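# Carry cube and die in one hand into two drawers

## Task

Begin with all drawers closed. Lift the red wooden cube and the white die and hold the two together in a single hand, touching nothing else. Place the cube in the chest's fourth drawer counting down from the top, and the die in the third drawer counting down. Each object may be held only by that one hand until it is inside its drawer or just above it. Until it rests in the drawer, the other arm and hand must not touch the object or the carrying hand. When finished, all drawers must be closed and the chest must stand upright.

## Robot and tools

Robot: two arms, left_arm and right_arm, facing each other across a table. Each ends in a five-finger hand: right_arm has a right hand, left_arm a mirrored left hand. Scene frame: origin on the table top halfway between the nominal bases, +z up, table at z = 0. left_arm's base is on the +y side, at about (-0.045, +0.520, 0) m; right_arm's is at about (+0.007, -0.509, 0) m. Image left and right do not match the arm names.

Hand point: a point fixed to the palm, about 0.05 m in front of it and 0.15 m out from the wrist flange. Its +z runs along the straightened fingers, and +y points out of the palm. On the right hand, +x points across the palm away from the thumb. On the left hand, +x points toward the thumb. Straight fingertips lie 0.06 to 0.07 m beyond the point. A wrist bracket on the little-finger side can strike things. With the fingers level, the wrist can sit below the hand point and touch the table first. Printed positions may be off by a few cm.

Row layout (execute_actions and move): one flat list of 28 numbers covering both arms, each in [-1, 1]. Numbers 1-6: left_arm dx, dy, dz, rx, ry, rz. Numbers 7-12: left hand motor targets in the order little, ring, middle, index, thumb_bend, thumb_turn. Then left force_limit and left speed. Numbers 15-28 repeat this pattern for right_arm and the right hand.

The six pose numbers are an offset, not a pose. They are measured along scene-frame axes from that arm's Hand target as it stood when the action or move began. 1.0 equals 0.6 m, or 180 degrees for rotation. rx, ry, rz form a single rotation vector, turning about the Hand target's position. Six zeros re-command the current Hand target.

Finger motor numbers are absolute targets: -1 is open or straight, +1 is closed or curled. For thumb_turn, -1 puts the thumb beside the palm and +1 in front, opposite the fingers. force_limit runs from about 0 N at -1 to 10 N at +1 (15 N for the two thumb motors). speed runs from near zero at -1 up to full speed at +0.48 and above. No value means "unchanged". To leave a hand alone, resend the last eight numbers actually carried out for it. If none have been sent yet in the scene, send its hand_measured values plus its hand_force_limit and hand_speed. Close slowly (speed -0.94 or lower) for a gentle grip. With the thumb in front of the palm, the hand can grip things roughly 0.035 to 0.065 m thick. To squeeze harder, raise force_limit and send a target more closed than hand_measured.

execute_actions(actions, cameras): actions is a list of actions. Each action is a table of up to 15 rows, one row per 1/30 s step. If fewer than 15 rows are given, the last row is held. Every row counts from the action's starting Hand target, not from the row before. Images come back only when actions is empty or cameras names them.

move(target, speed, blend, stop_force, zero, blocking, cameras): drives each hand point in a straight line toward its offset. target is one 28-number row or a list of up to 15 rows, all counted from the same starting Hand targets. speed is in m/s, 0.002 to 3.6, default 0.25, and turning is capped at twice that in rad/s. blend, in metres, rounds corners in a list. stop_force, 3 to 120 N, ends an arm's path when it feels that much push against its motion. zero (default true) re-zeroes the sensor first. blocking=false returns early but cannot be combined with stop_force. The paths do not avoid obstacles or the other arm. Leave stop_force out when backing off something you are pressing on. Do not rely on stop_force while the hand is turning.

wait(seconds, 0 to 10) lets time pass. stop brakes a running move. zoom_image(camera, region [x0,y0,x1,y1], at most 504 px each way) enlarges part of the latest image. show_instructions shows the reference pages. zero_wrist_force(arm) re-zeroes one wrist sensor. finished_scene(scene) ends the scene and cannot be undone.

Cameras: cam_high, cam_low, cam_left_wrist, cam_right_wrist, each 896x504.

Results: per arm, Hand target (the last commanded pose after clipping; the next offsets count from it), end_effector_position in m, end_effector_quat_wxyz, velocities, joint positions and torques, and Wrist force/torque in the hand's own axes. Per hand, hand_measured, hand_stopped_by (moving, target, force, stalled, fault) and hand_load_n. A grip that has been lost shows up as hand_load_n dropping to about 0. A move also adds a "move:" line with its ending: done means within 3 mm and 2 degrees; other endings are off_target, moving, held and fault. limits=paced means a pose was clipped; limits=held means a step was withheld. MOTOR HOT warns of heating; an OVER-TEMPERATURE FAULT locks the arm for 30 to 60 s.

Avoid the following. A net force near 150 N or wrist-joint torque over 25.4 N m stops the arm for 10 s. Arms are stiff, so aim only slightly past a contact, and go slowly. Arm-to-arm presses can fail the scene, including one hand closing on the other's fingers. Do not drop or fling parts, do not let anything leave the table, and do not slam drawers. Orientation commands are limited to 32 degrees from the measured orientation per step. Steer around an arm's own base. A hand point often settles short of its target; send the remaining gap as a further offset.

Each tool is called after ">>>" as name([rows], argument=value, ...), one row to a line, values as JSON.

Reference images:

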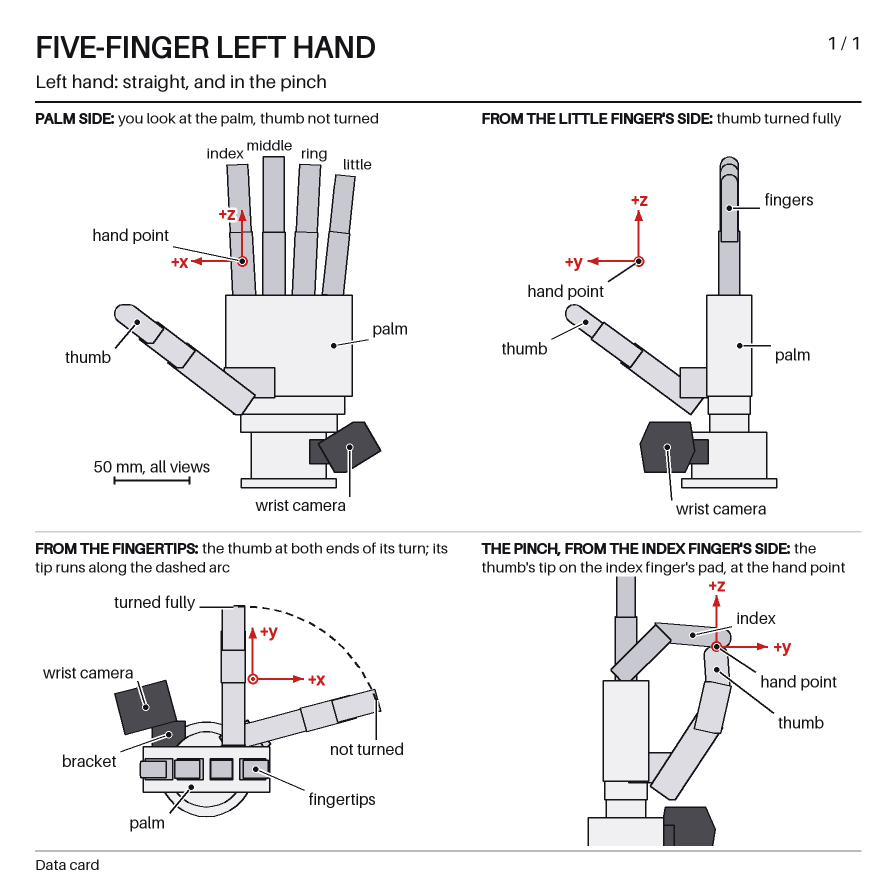

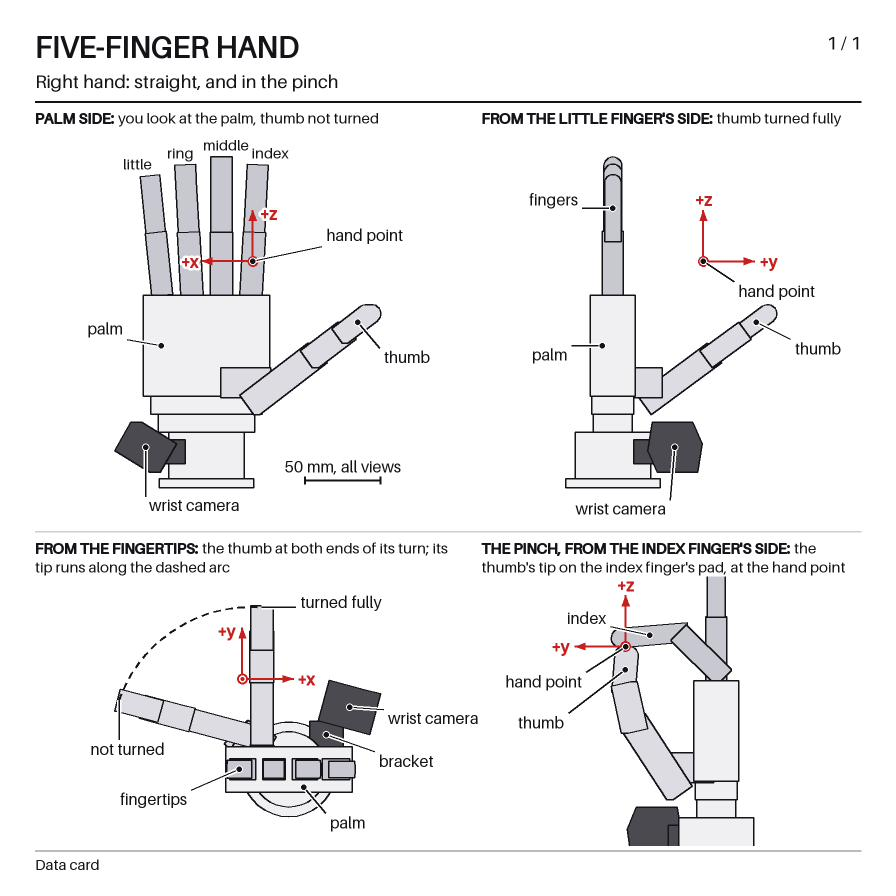

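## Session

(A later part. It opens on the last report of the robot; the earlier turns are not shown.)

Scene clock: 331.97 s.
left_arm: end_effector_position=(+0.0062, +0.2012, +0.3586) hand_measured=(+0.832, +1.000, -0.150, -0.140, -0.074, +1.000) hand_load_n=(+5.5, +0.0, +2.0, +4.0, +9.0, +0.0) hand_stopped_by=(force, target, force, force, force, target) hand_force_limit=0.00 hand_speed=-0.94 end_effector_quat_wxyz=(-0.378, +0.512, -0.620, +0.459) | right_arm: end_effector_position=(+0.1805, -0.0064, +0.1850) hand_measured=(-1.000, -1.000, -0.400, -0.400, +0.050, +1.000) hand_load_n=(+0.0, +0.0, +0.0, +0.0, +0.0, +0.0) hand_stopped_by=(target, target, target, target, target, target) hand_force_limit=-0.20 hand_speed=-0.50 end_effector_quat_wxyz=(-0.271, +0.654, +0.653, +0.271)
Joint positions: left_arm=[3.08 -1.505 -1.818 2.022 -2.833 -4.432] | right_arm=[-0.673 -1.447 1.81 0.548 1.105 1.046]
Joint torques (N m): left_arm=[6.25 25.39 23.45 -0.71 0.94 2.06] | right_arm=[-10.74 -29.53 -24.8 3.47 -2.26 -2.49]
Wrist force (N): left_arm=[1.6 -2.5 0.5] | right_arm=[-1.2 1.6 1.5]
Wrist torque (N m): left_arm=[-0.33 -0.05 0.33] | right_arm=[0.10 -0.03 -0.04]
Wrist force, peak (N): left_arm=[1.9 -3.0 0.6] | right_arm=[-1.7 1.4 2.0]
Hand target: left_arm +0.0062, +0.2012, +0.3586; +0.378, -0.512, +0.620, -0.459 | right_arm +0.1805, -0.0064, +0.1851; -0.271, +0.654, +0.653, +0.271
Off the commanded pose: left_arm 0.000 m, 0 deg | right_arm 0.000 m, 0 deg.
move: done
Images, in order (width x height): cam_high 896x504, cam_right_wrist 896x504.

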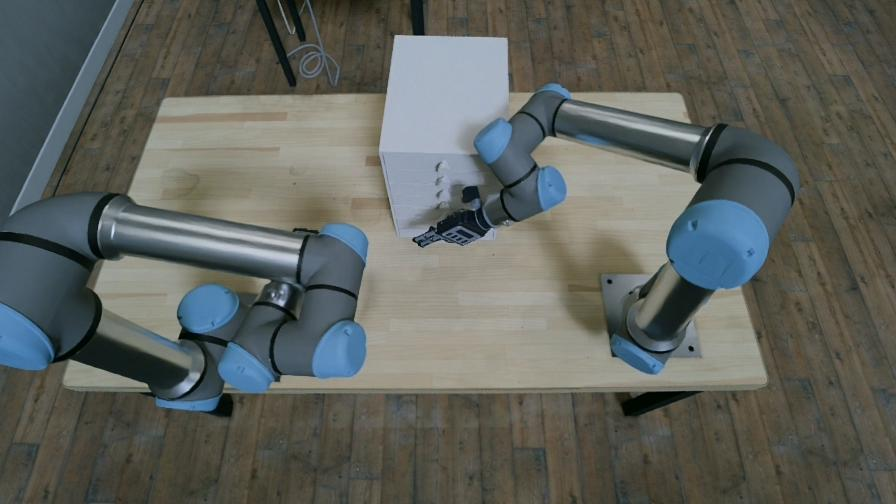

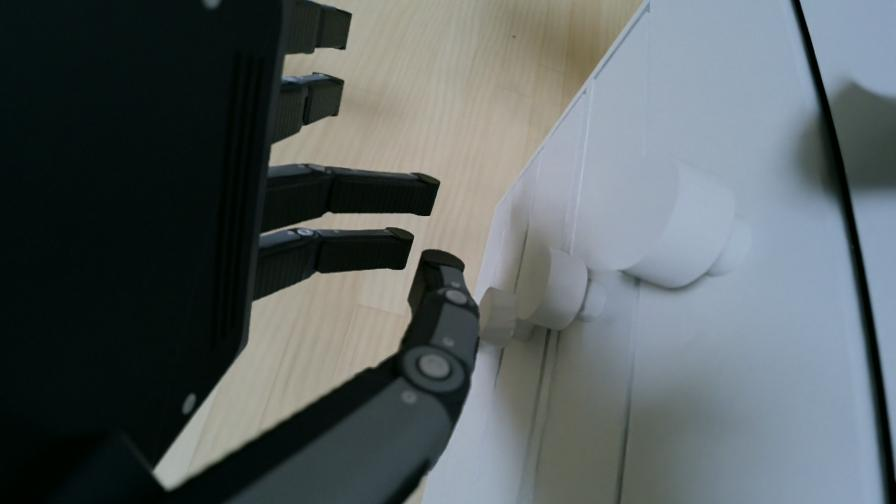

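>>> move(target=[0,0,0,0,0,0,1,1,0.12,0.12,0.0,1,0.0,-0.94,0.07,0,0,0,0,0,-1,-1,-0.4,-0.4,0.05,1,-0.2,-0.5], speed=0.03, stop_force=3.5, cameras=["cam_high","cam_right_wrist"])

>>> zoom_image(camera="cam_high", region=[400, 170, 480, 250])

>>> zoom_image(camera="cam_right_wrist", region=[340, 150, 760, 450])

Scene clock: 337.47 s.
left_arm: end_effector_position=(+0.0062, +0.2012, +0.3586) hand_measured=(+0.832, +1.000, -0.150, -0.140, -0.074, +1.000) hand_load_n=(+5.5, +0.0, +2.0, +4.0, +9.5, +0.0) hand_stopped_by=(force, target, force, force, force, target) hand_force_limit=0.00 hand_speed=-0.94 end_effector_quat_wxyz=(-0.378, +0.512, -0.620, +0.459) | right_arm: end_effector_position=(+0.2225, -0.0064, +0.1851) hand_measured=(-1.000, -1.000, -0.400, -0.400, +0.050, +1.000) hand_load_n=(+0.0, +0.0, +0.0, +0.0, -2.0, -0.5) hand_stopped_by=(target, target, target, target, target, target) hand_force_limit=-0.20 hand_speed=-0.50 end_effector_quat_wxyz=(-0.271, +0.654, +0.653, +0.271)
Joint positions: left_arm=[3.08 -1.505 -1.818 2.022 -2.833 -4.432] | right_arm=[-0.763 -1.403 1.767 0.585 1.051 0.965]
Joint torques (N m): left_arm=[5.32 24.75 23.76 -0.87 0.82 1.98] | right_arm=[-11.22 -14.76 -25.39 3.16 -2.06 -2.41]
Wrist force (N): left_arm=[1.6 -2.5 0.7] | right_arm=[-1.0 -0.8 -1.1]
Wrist torque (N m): left_arm=[-0.36 -0.04 0.34] | right_arm=[-0.07 0.01 -0.04]
Wrist force, peak (N): left_arm=[1.8 -3.1 0.9] | right_arm=[-1.4 -1.3 -2.3]
Hand target: left_arm +0.0062, +0.2012, +0.3586; +0.378, -0.512, +0.620, -0.459 | right_arm +0.2225, -0.0064, +0.1851; -0.271, +0.654, +0.653, +0.271
Off the commanded pose: left_arm 0.000 m, 0 deg | right_arm 0.000 m, 0 deg.
move: done
Images, in order (width x height): cam_high 896x504, cam_right_wrist 896x504.

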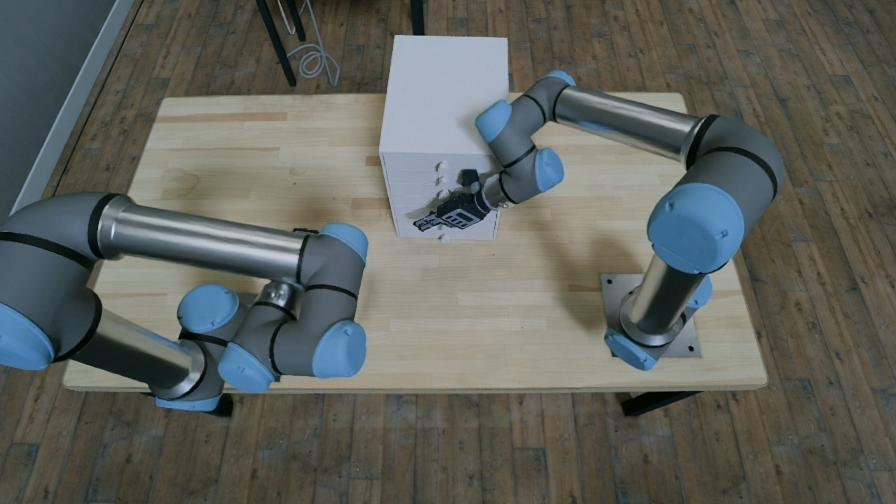

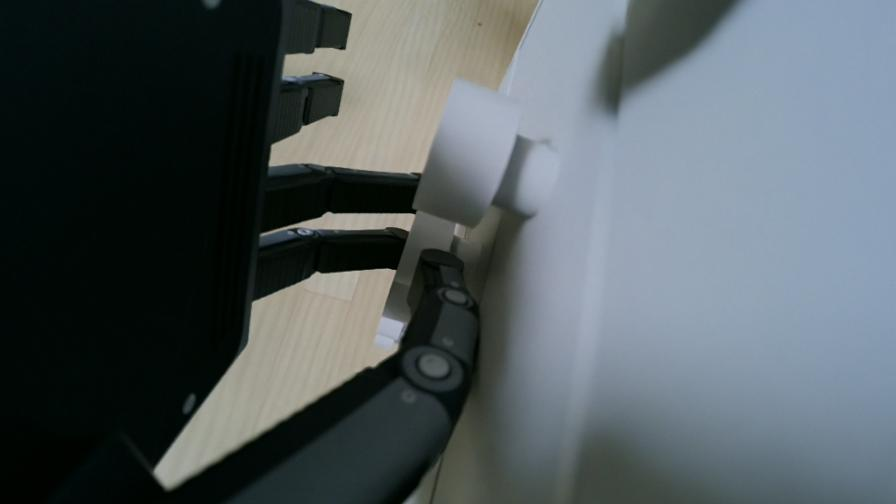

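Scaled by 6.300 from the camera's 896x504 image, which has a finer 1280x720 frame.

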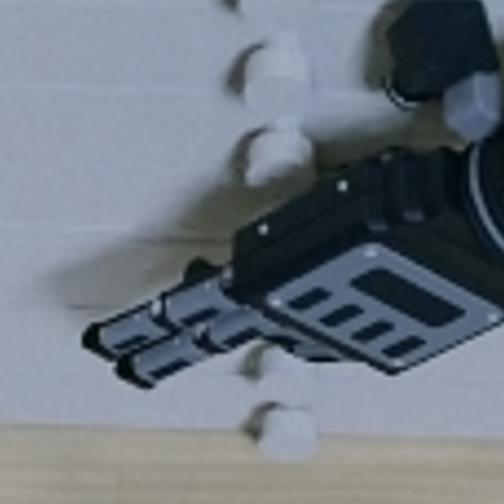

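Scaled by 1.200 from the camera's 896x504 image, which has a finer 1280x720 frame.

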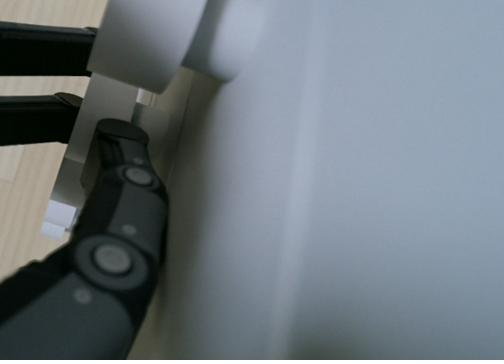

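>>> move(target=[0,0,0,0,0,0,1,1,0.12,0.12,0.0,1,0.0,-0.94,0,0,0,0,0,0,-1,-1,0.3,0.3,0.05,1,0.0,-0.9], speed=0.03, cameras=["cam_high","cam_right_wrist"])

>>> zoom_image(camera="cam_right_wrist", region=[300, 100, 580, 380])

Scene clock: 340.03 s.
left_arm: end_effector_position=(+0.0062, +0.2012, +0.3586) hand_measured=(+0.832, +1.000, -0.150, -0.140, -0.074, +1.000) hand_load_n=(+5.5, +0.0, +2.5, +4.0, +9.0, -0.5) hand_stopped_by=(force, target, force, force, force, target) hand_force_limit=0.00 hand_speed=-0.94 end_effector_quat_wxyz=(-0.378, +0.512, -0.620, +0.459) | right_arm: end_effector_position=(+0.2225, -0.0064, +0.1851) hand_measured=(-1.000, -1.000, -0.216, -0.150, +0.050, +1.000) hand_load_n=(+0.0, +0.0, +4.5, +6.5, +0.5, -0.5) hand_stopped_by=(target, target, force, force, target, target) hand_force_limit=0.00 hand_speed=-0.90 end_effector_quat_wxyz=(-0.271, +0.654, +0.653, +0.271)
Joint positions: left_arm=[3.08 -1.505 -1.818 2.022 -2.833 -4.432] | right_arm=[-0.763 -1.402 1.767 0.586 1.051 0.965]
Joint torques (N m): left_arm=[6.56 24.41 24.6 -0.73 1.03 1.94] | right_arm=[-10.74 -18.57 -25.25 0.41 0.21 -2.52]
Wrist force (N): left_arm=[1.7 -2.7 0.9] | right_arm=[-4.4 -8.8 0.8]
Wrist torque (N m): left_arm=[-0.38 -0.05 0.35] | right_arm=[-0.27 0.01 -0.22]
Wrist force, peak (N): left_arm=[1.8 -3.0 1.0] | right_arm=[-4.4 -8.8 0.8]
Hand target: left_arm +0.0062, +0.2012, +0.3586; +0.378, -0.512, +0.620, -0.459 | right_arm +0.2225, -0.0064, +0.1851; -0.271, +0.654, +0.653, +0.271
Off the commanded pose: left_arm 0.000 m, 0 deg | right_arm 0.000 m, 0 deg.
move: done
Images, in order (width x height): cam_high 896x504, cam_right_wrist 896x504.

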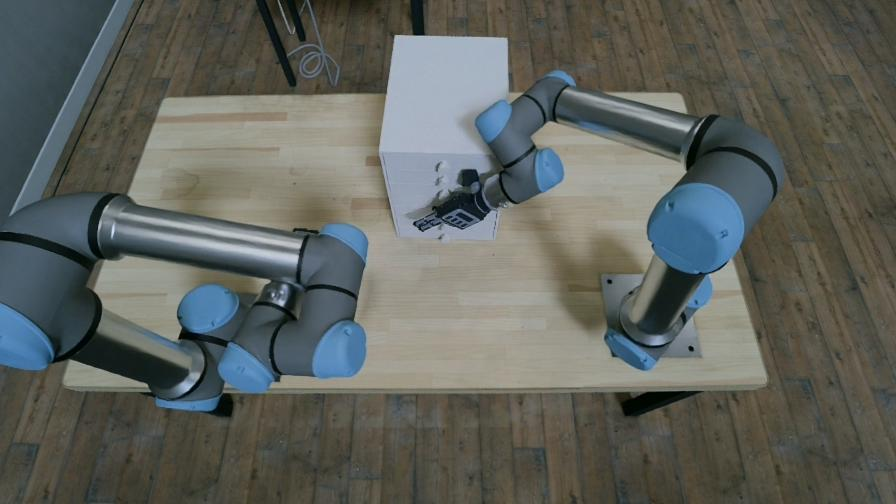

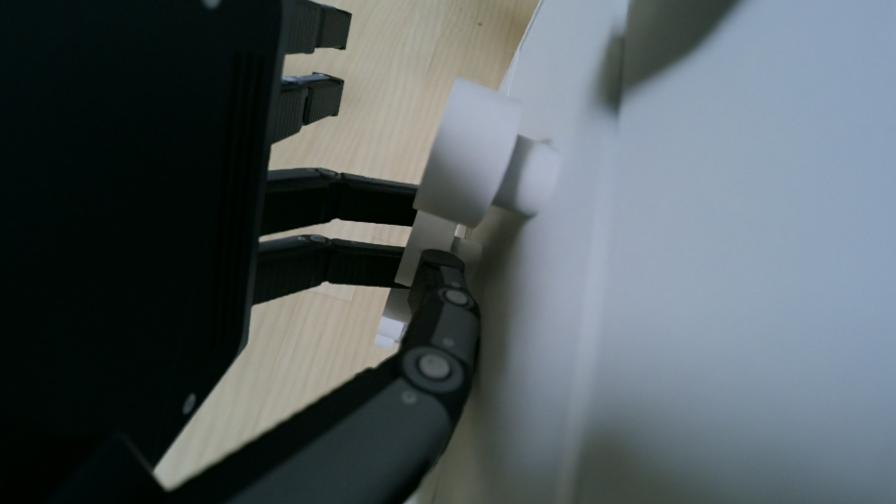

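Scaled by 1.800 from the camera's 896x504 image, which has a finer 1280x720 frame.

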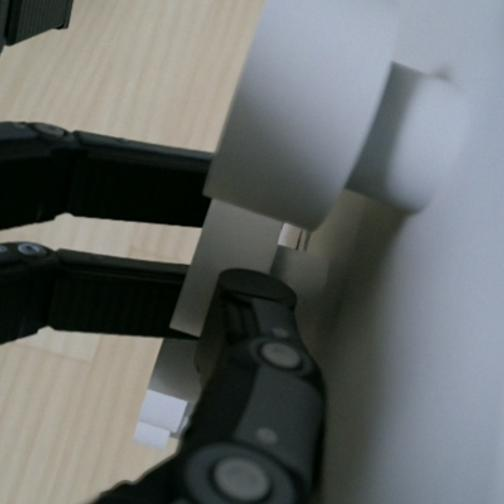

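>>> move(target=[0,0,0,0,0,0,1,1,0.12,0.12,0.0,1,0.0,-0.94,-0.05,0,0,0,0,0,-1,-1,0.3,0.3,0.05,1,0.0,-0.9], speed=0.04, stop_force=20, cameras=["cam_high","cam_right_wrist"])

>>> zoom_image(camera="cam_right_wrist", region=[300, 100, 580, 380])

>>> zoom_image(camera="cam_high", region=[380, 150, 500, 270])

Scene clock: 344.67 s.
left_arm: end_effector_position=(+0.0062, +0.2012, +0.3586) hand_measured=(+0.832, +1.000, -0.150, -0.140, -0.074, +1.000) hand_load_n=(+5.5, +0.0, +2.5, +4.0, +9.0, +0.0) hand_stopped_by=(force, target, force, force, force, target) hand_force_limit=0.00 hand_speed=-0.94 end_effector_quat_wxyz=(-0.378, +0.512, -0.620, +0.459) | right_arm: end_effector_position=(+0.1925, -0.0064, +0.1851) hand_measured=(-1.000, -1.000, -0.216, -0.150, +0.048, +1.000) hand_load_n=(+0.0, +0.0, +3.5, +4.0, +5.5, -1.0) hand_stopped_by=(target, target, force, force, target, target) hand_force_limit=0.00 hand_speed=-0.90 end_effector_quat_wxyz=(-0.271, +0.654, +0.653, +0.271)
Joint positions: left_arm=[3.08 -1.505 -1.818 2.022 -2.833 -4.432] | right_arm=[-0.7 -1.435 1.799 0.558 1.089 1.022]
Joint torques (N m): left_arm=[6.37 23.95 23.48 -0.82 0.79 2.14] | right_arm=[10.88 -31.58 -13.04 -1.54 0.43 2.9]
Wrist force (N): left_arm=[1.6 -2.3 0.7] | right_arm=[-2.5 1.8 3.0]
Wrist torque (N m): left_arm=[-0.31 -0.04 0.33] | right_arm=[-0.01 -0.08 -0.16]
Wrist force, peak (N): left_arm=[1.9 -2.9 0.6] | right_arm=[-4.3 -9.0 0.9]
Hand target: left_arm +0.0062, +0.2012, +0.3586; +0.378, -0.512, +0.620, -0.459 | right_arm +0.1925, -0.0064, +0.1851; -0.271, +0.654, +0.653, +0.271
Off the commanded pose: left_arm 0.000 m, 0 deg | right_arm 0.000 m, 0 deg.
move: done
Images, in order (width x height): cam_high 896x504, cam_right_wrist 896x504.

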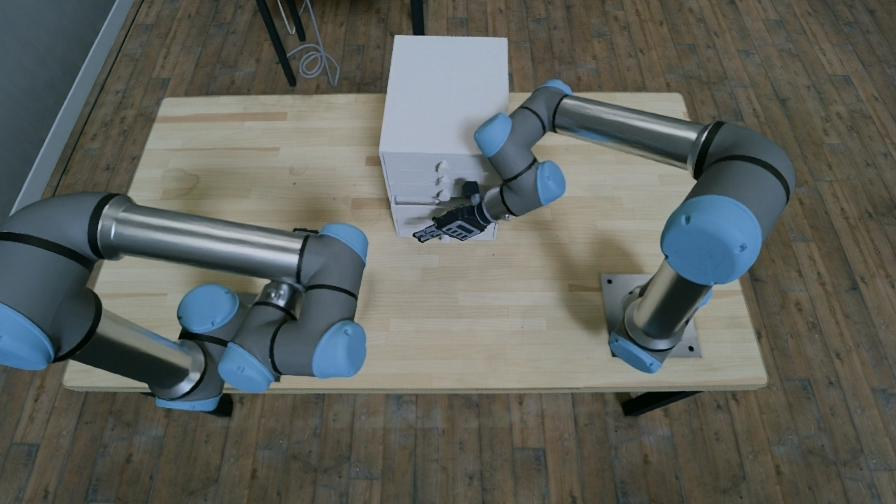

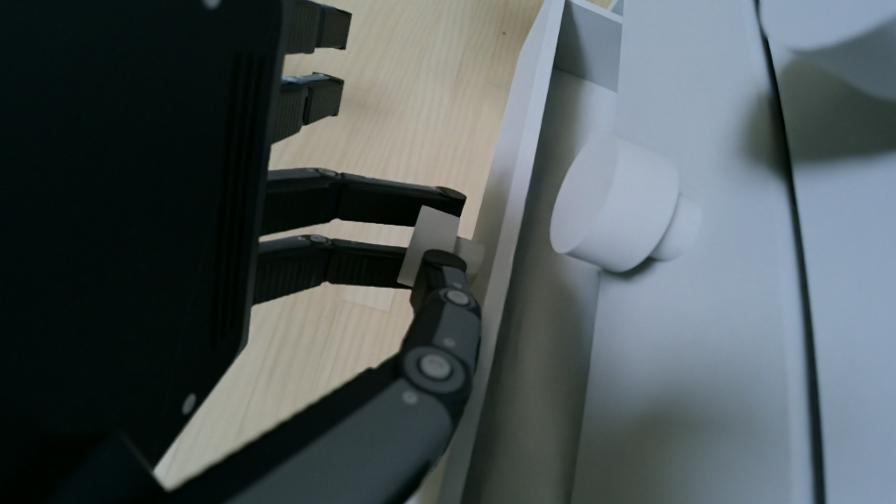

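Scaled by 1.800 from the camera's 896x504 image, which has a finer 1280x720 frame.

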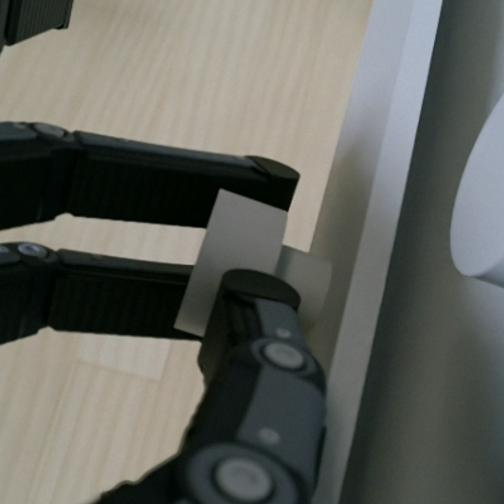

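Scaled by 4.200 from the camera's 896x504 image, which has a finer 1280x720 frame.

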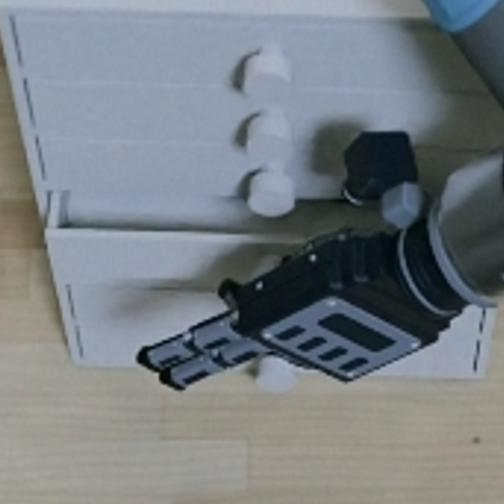

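>>> move(target=[0,0,0,0,0,0,1,1,0.12,0.12,0.0,1,0.0,-0.94,-0.2,0,0,0,0,0,-1,-1,0.3,0.3,0.05,1,0.0,-0.9], speed=0.07, stop_force=20, cameras=["cam_high","cam_right_wrist","cam_low"])

>>> zoom_image(camera="cam_high", region=[360, 140, 540, 320])

Scene clock: 351.53 s.
left_arm: end_effector_position=(+0.0062, +0.2012, +0.3586) hand_measured=(+0.832, +1.000, -0.150, -0.140, -0.074, +1.000) hand_load_n=(+5.5, +0.0, +2.5, +4.5, +9.0, +0.0) hand_stopped_by=(force, target, force, force, force, target) hand_force_limit=0.00 hand_speed=-0.94 end_effector_quat_wxyz=(-0.378, +0.512, -0.620, +0.459) | right_arm: end_effector_position=(+0.0725, -0.0064, +0.1851) hand_measured=(-1.000, -1.000, -0.216, -0.150, +0.050, +1.000) hand_load_n=(+0.0, +0.0, +1.5, +1.5, +2.5, +0.5) hand_stopped_by=(target, target, force, force, target, target) hand_force_limit=0.00 hand_speed=-0.90 end_effector_quat_wxyz=(-0.271, +0.654, +0.653, +0.271)
Joint positions: left_arm=[3.08 -1.505 -1.818 2.022 -2.833 -4.432] | right_arm=[-0.394 -1.509 1.862 0.474 1.286 1.276]
Joint torques (N m): left_arm=[6.53 24.72 25.57 -1.05 0.73 2.05] | right_arm=[10.95 -27.15 -26.77 -2.02 0.66 2.78]
Wrist force (N): left_arm=[1.4 -2.7 0.8] | right_arm=[-2.6 2.6 3.3]
Wrist torque (N m): left_arm=[-0.38 -0.01 0.33] | right_arm=[0.11 -0.07 -0.15]
Wrist force, peak (N): left_arm=[1.9 -3.1 0.6] | right_arm=[-2.1 3.9 3.8]
Hand target: left_arm +0.0062, +0.2012, +0.3586; +0.378, -0.512, +0.620, -0.459 | right_arm +0.0725, -0.0064, +0.1851; -0.271, +0.654, +0.653, +0.271
Off the commanded pose: left_arm 0.000 m, 0 deg | right_arm 0.000 m, 0 deg.
move: done
Images, in order (width x height): cam_high 896x504, cam_low 896x504, cam_right_wrist 896x504.

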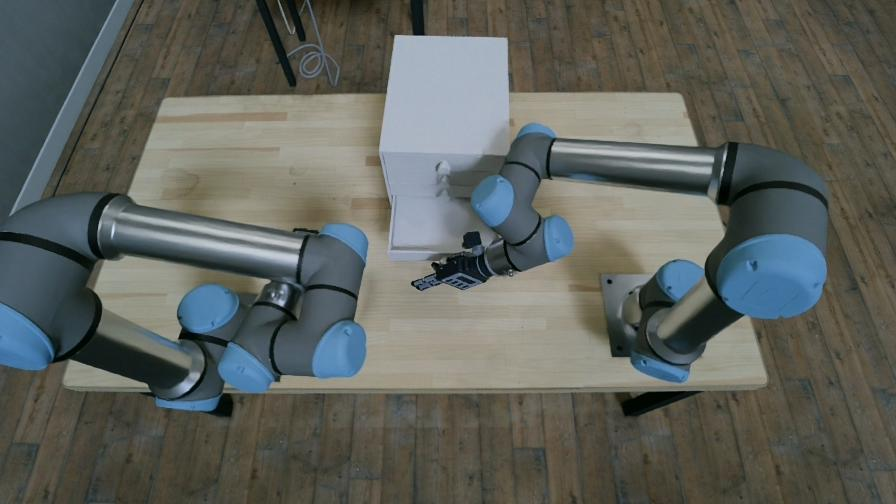

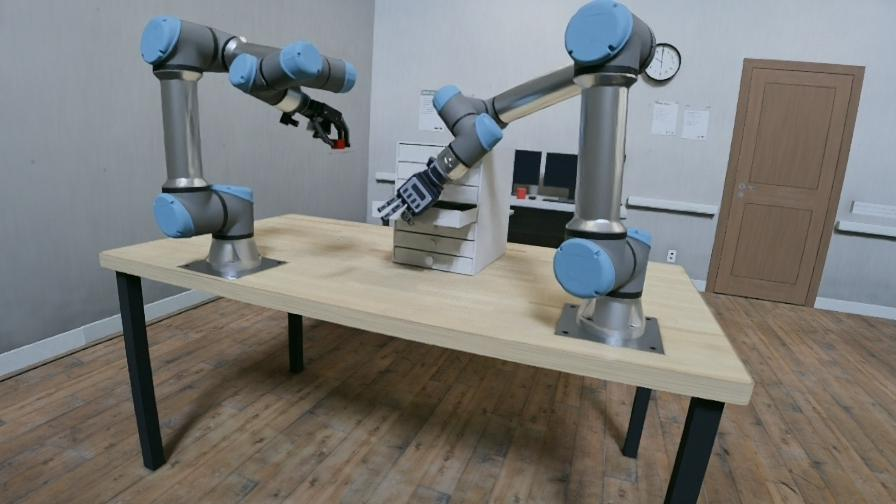

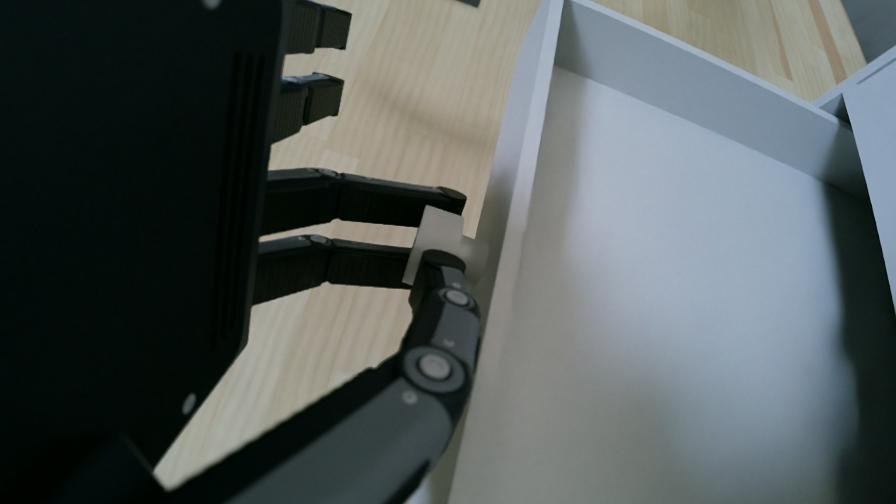

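Scaled by 2.800 from the camera's 896x504 image, which has a finer 1280x720 frame.

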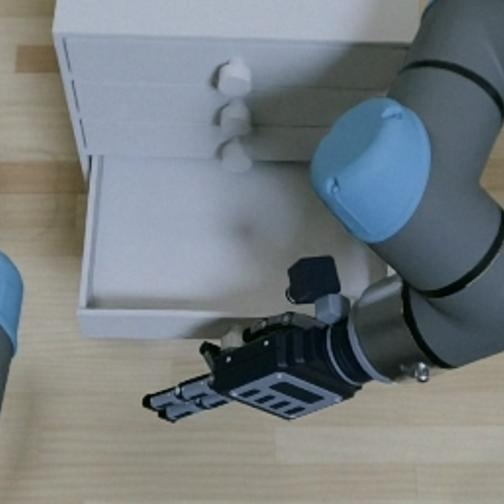

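>>> move([
  [0,0,0,0,0,0,1,1,0.12,0.12,0.0,1,0.0,-0.94,0,0,0,0,0,0,-1,-1,-0.5,-0.5,0.05,1,0.0,-0.7],
  [0,0,0,0,0,0,1,1,0.12,0.12,0.0,1,0.0,-0.94,-0.06,0,0,0,0,0,-1,-1,-0.5,-0.5,0.05,1,0.0,-0.7],
], speed=0.05, cameras=["cam_high","cam_right_wrist"])

>>> zoom_image(camera="cam_high", region=[360, 140, 540, 320])

Scene clock: 355.23 s.
left_arm: end_effector_position=(+0.0062, +0.2012, +0.3586) hand_measured=(+0.832, +1.000, -0.150, -0.140, -0.074, +1.000) hand_load_n=(+6.0, +0.0, +2.5, +4.0, +9.0, +0.0) hand_stopped_by=(force, target, force, force, force, target) hand_force_limit=0.00 hand_speed=-0.94 end_effector_quat_wxyz=(-0.378, +0.512, -0.620, +0.459) | right_arm: end_effector_position=(+0.0366, -0.0064, +0.1851) hand_measured=(-1.000, -1.000, -0.500, -0.500, +0.050, +1.000) hand_load_n=(+0.0, +0.0, +0.0, +0.0, +0.0, +0.0) hand_stopped_by=(target, target, target, target, target, target) hand_force_limit=0.00 hand_speed=-0.70 end_effector_quat_wxyz=(-0.271, +0.654, +0.653, +0.271)
Joint positions: left_arm=[3.08 -1.505 -1.818 2.022 -2.833 -4.432] | right_arm=[-0.289 -1.51 1.859 0.458 1.358 1.354]
Joint torques (N m): left_arm=[6.47 24.03 24.32 -1.36 0.85 1.71] | right_arm=[9.43 -11.45 -25.24 -1.95 0.96 2.91]
Wrist force (N): left_arm=[1.6 -2.6 1.0] | right_arm=[-1.5 1.8 1.2]
Wrist torque (N m): left_arm=[-0.38 -0.03 0.34] | right_arm=[0.15 0.03 -0.14]
Wrist force, peak (N): left_arm=[1.7 -3.1 0.8] | right_arm=[-2.6 2.7 3.3]
Hand target: left_arm +0.0062, +0.2012, +0.3586; +0.378, -0.512, +0.620, -0.459 | right_arm +0.0365, -0.0064, +0.1851; -0.271, +0.654, +0.653, +0.271
Off the commanded pose: left_arm 0.000 m, 0 deg | right_arm 0.000 m, 0 deg.
move: done
Images, in order (width x height): cam_high 896x504, cam_right_wrist 896x504.

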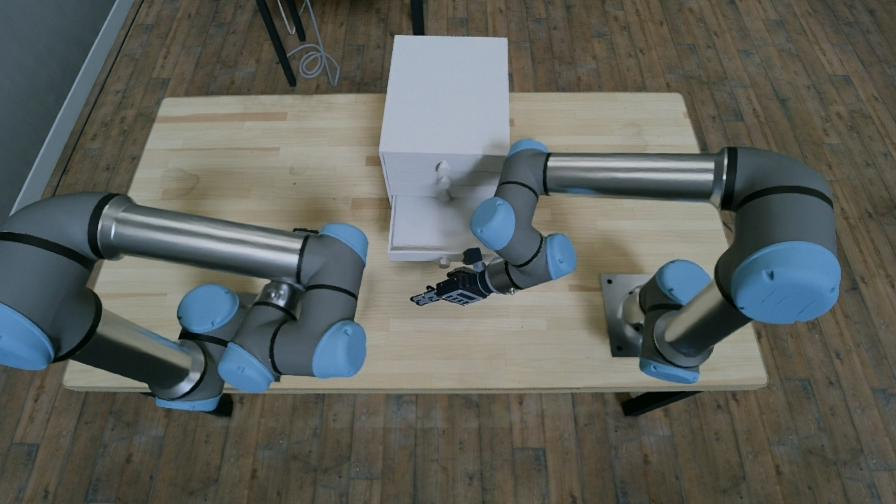

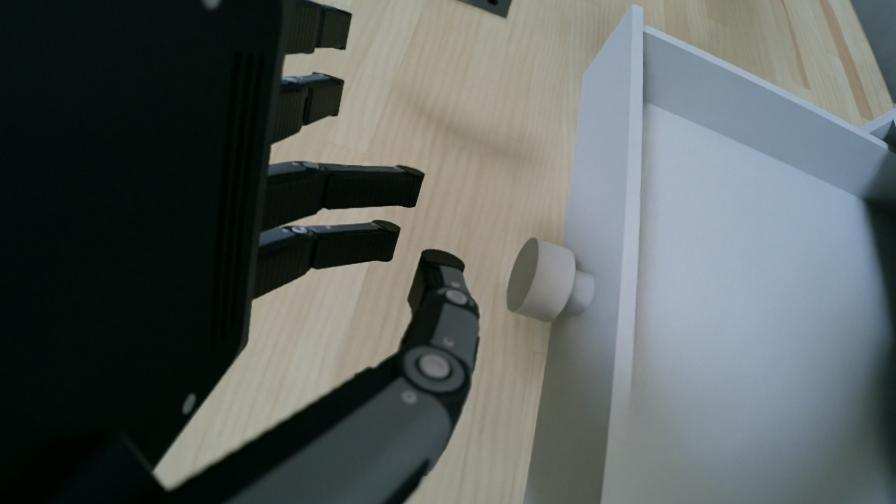

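Scaled by 2.800 from the camera's 896x504 image, which has a finer 1280x720 frame.

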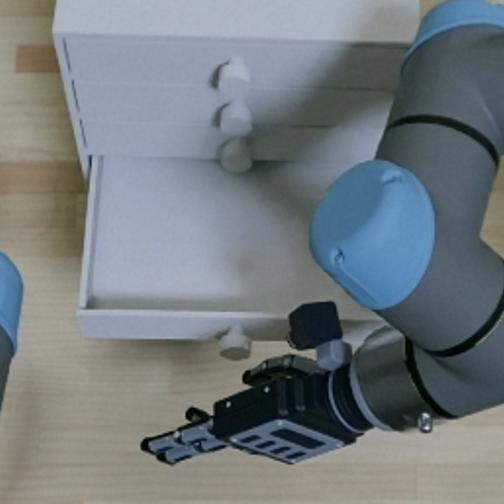

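>>> move([
  [0,0,0,0,0,0,1,1,0.12,0.12,0.0,1,0.0,-0.94,0.0223,-0.0393,0.4415,0,0,0,-1,-1,-0.5,-0.5,0.05,1,0.0,-0.7],
  [0,0,0,0,0,0,1,1,0.12,0.12,0.0,1,0.0,-0.94,0.3523,-0.156,0.5583,0,0,0,-1,-1,-0.5,-0.5,0.05,1,0.0,-0.7],
  [0,0,0,0,0,0,1,1,0.12,0.12,0.0,1,0.0,-0.94,0.539,-0.356,0.525,0,0,0,-1,-1,-0.5,-0.5,0.05,1,0.0,-0.7],
], speed=0.3, blend=0.06, cameras=["cam_high","cam_right_wrist"])

>>> zoom_image(camera="cam_high", region=[360, 120, 540, 300])

Scene clock: 368.07 s.
left_arm: end_effector_position=(+0.0062, +0.2012, +0.3586) hand_measured=(+0.832, +1.000, -0.150, -0.140, -0.074, +1.000) hand_load_n=(+5.5, +0.0, +2.5, +4.0, +9.0, +0.0) hand_stopped_by=(force, target, force, force, force, target) hand_force_limit=0.00 hand_speed=-0.94 end_effector_quat_wxyz=(-0.378, +0.512, -0.620, +0.459) | right_arm: end_effector_position=(+0.3599, -0.2200, +0.5001) hand_measured=(-1.000, -1.000, -0.500, -0.500, +0.050, +1.000) hand_load_n=(-0.5, +0.0, +0.0, +0.0, +0.0, +0.0) hand_stopped_by=(target, target, target, target, target, target) hand_force_limit=0.00 hand_speed=-0.70 end_effector_quat_wxyz=(-0.271, +0.654, +0.653, +0.271)
Joint positions: left_arm=[3.08 -1.505 -1.818 2.022 -2.833 -4.432] | right_arm=[-1.554 -1.532 1.242 1.857 0.784 0.005]
Joint torques (N m): left_arm=[6.29 23.82 23.93 -1 0.65 1.65] | right_arm=[-9.99 -10.34 -11.15 4.8 -2.71 -2.32]
Wrist force (N): left_arm=[1.6 -2.6 0.6] | right_arm=[-1.5 1.4 1.4]
Wrist torque (N m): left_arm=[-0.36 -0.03 0.33] | right_arm=[0.14 0.07 -0.05]
Wrist force, peak (N): left_arm=[1.8 -3.1 0.6] | right_arm=[-2.7 1.8 2.5]
Hand target: left_arm +0.0062, +0.2012, +0.3586; +0.378, -0.512, +0.620, -0.459 | right_arm +0.3599, -0.2200, +0.5001; -0.271, +0.654, +0.653, +0.271
Off the commanded pose: left_arm 0.000 m, 0 deg | right_arm 0.000 m, 0 deg.
move: done
Images, in order (width x height): cam_high 896x504, cam_right_wrist 896x504.

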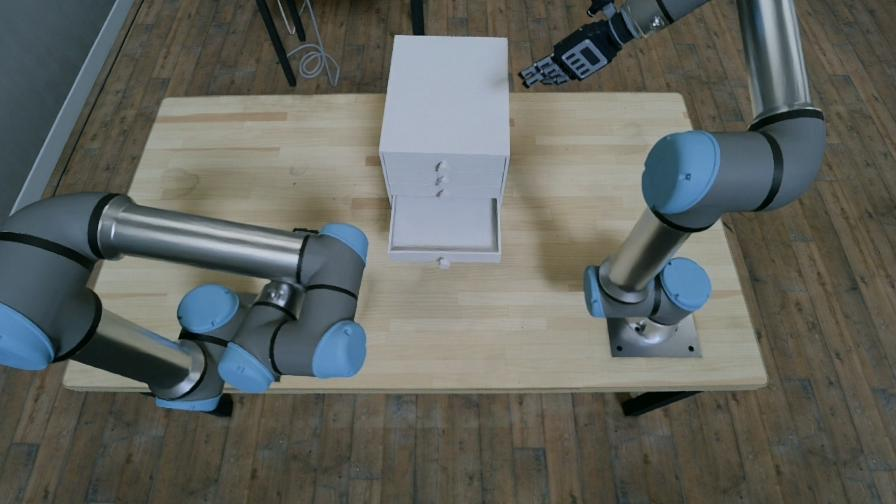

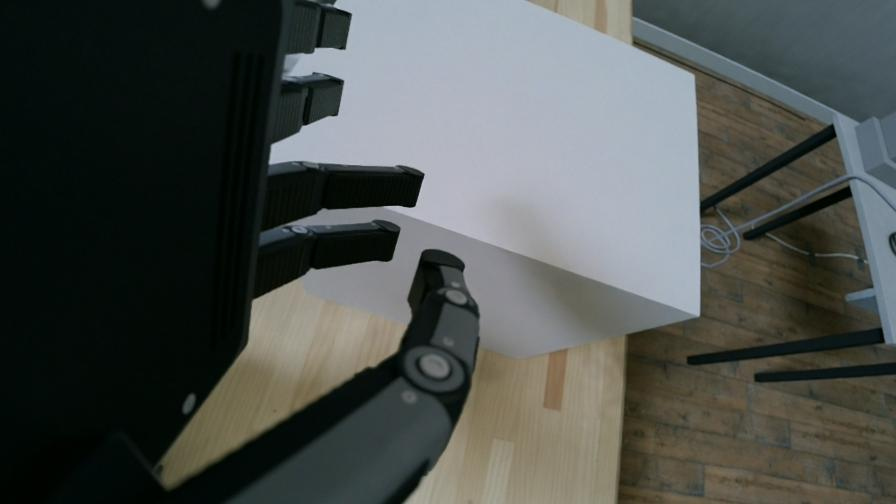

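Scaled by 2.800 from the camera's 896x504 image, which has a finer 1280x720 frame.

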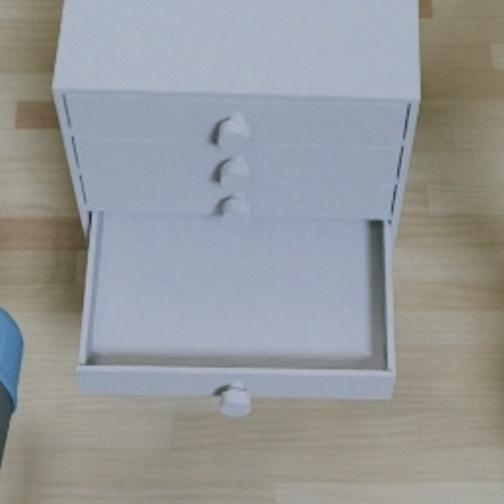

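>>> move([
  [0.0897,-0.1687,0.0357,0.006,0.035,0.0028,1,1,0.12,0.12,0.0,1,0.0,-0.94,0,0,0,0,0,0,-1,-1,-0.5,-0.5,0.05,1,0.0,-0.7],
  [0.173,-0.402,0.0023,0.0123,0.0708,0.0055,1,1,0.12,0.12,0.0,1,0.0,-0.94,0,0,0,0,0,0,-1,-1,-0.5,-0.5,0.05,1,0.0,-0.7],
  [0.2647,-0.4103,-0.0977,0.0123,0.0708,0.0055,1,1,0.12,0.12,0.0,1,0.0,-0.94,0,0,0,0,0,0,-1,-1,-0.5,-0.5,0.05,1,0.0,-0.7],
  [0.2647,-0.4103,-0.19,0.0123,0.0708,0.0055,1,1,0.12,0.12,0.0,1,0.0,-0.94,0,0,0,0,0,0,-1,-1,-0.5,-0.5,0.05,1,0.0,-0.7],
], speed=0.15, blend=0.03, cameras=["cam_high","cam_low","cam_left_wrist"])

>>> zoom_image(camera="cam_low", region=[340, 120, 520, 300])

Scene clock: 373.33 s.
left_arm: end_effector_position=(+0.1650, -0.0450, +0.2446) hand_measured=(+0.832, +1.000, -0.150, -0.140, -0.074, +1.000) hand_load_n=(+5.0, +0.0, +2.5, +4.0, +9.0, +0.0) hand_stopped_by=(force, target, force, force, force, target) hand_force_limit=0.00 hand_speed=-0.94 end_effector_quat_wxyz=(-0.320, +0.558, -0.662, +0.384) | right_arm: end_effector_position=(+0.3599, -0.2200, +0.5001) hand_measured=(-1.000, -1.000, -0.500, -0.500, +0.050, +1.000) hand_load_n=(+0.0, +0.0, +0.0, +0.0, +0.0, +0.0) hand_stopped_by=(target, target, target, target, target, target) hand_force_limit=0.00 hand_speed=-0.70 end_effector_quat_wxyz=(-0.271, +0.654, +0.653, +0.271)
Joint positions: left_arm=[3.518 -1.993 -1.314 2.435 -2.43 -3.879] | right_arm=[-1.554 -1.532 1.242 1.857 0.784 0.005]
Joint torques (N m): left_arm=[7.66 31.06 12.06 0.96 1.9 2.12] | right_arm=[-10.43 -11.97 -11.59 4.89 -2.72 -2.4]
Wrist force (N): left_arm=[1.7 -2.1 -0.5] | right_arm=[-1.6 1.4 1.2]
Wrist torque (N m): left_arm=[-0.19 -0.17 0.37] | right_arm=[0.13 0.08 -0.06]
Wrist force, peak (N): left_arm=[2.4 -3.0 -0.3] | right_arm=[-1.6 1.5 1.6]
Hand target: left_arm +0.1650, -0.0450, +0.2446; +0.320, -0.558, +0.662, -0.384 | right_arm +0.3599, -0.2200, +0.5001; -0.271, +0.654, +0.653, +0.271
Off the commanded pose: left_arm 0.000 m, 0 deg | right_arm 0.000 m, 0 deg.
move: done; blend cut to 0.0277 m at target 3
Images, in order (width x height): cam_high 896x504, cam_low 896x504, cam_left_wrist 896x504.

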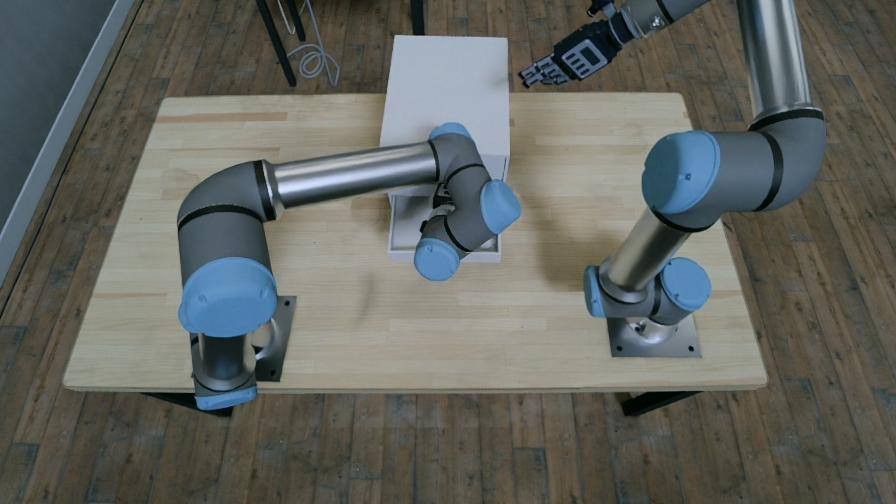

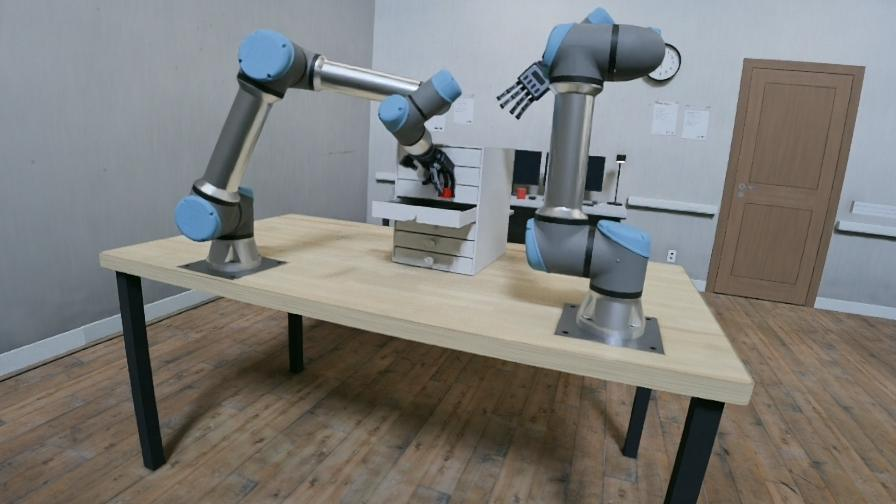

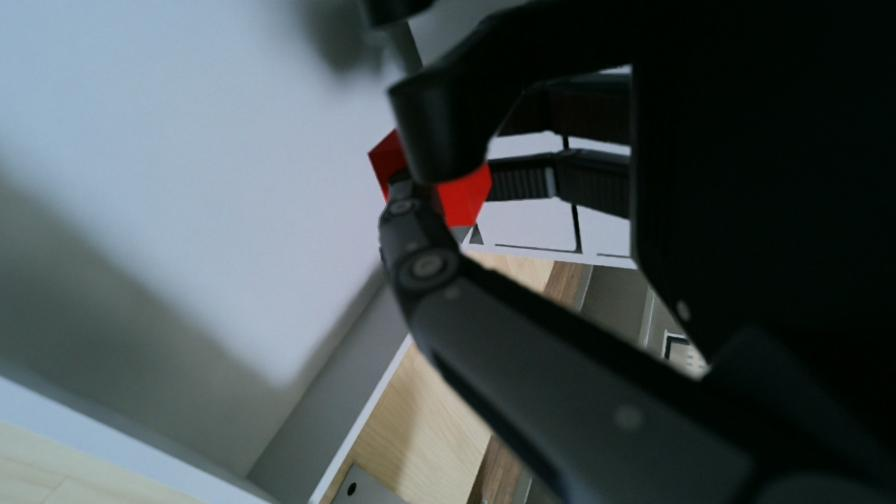

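Scaled by 2.800 from the camera's 896x504 image, which has a finer 1280x720 frame.

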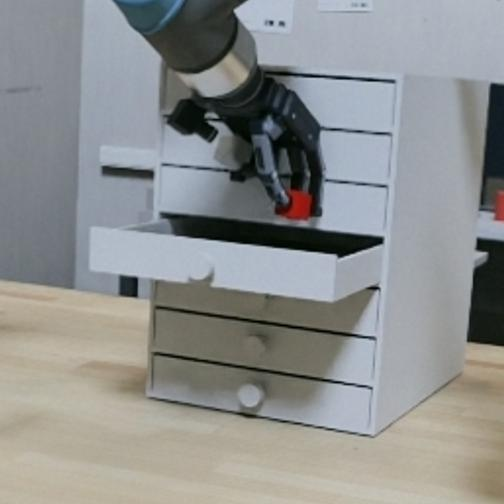

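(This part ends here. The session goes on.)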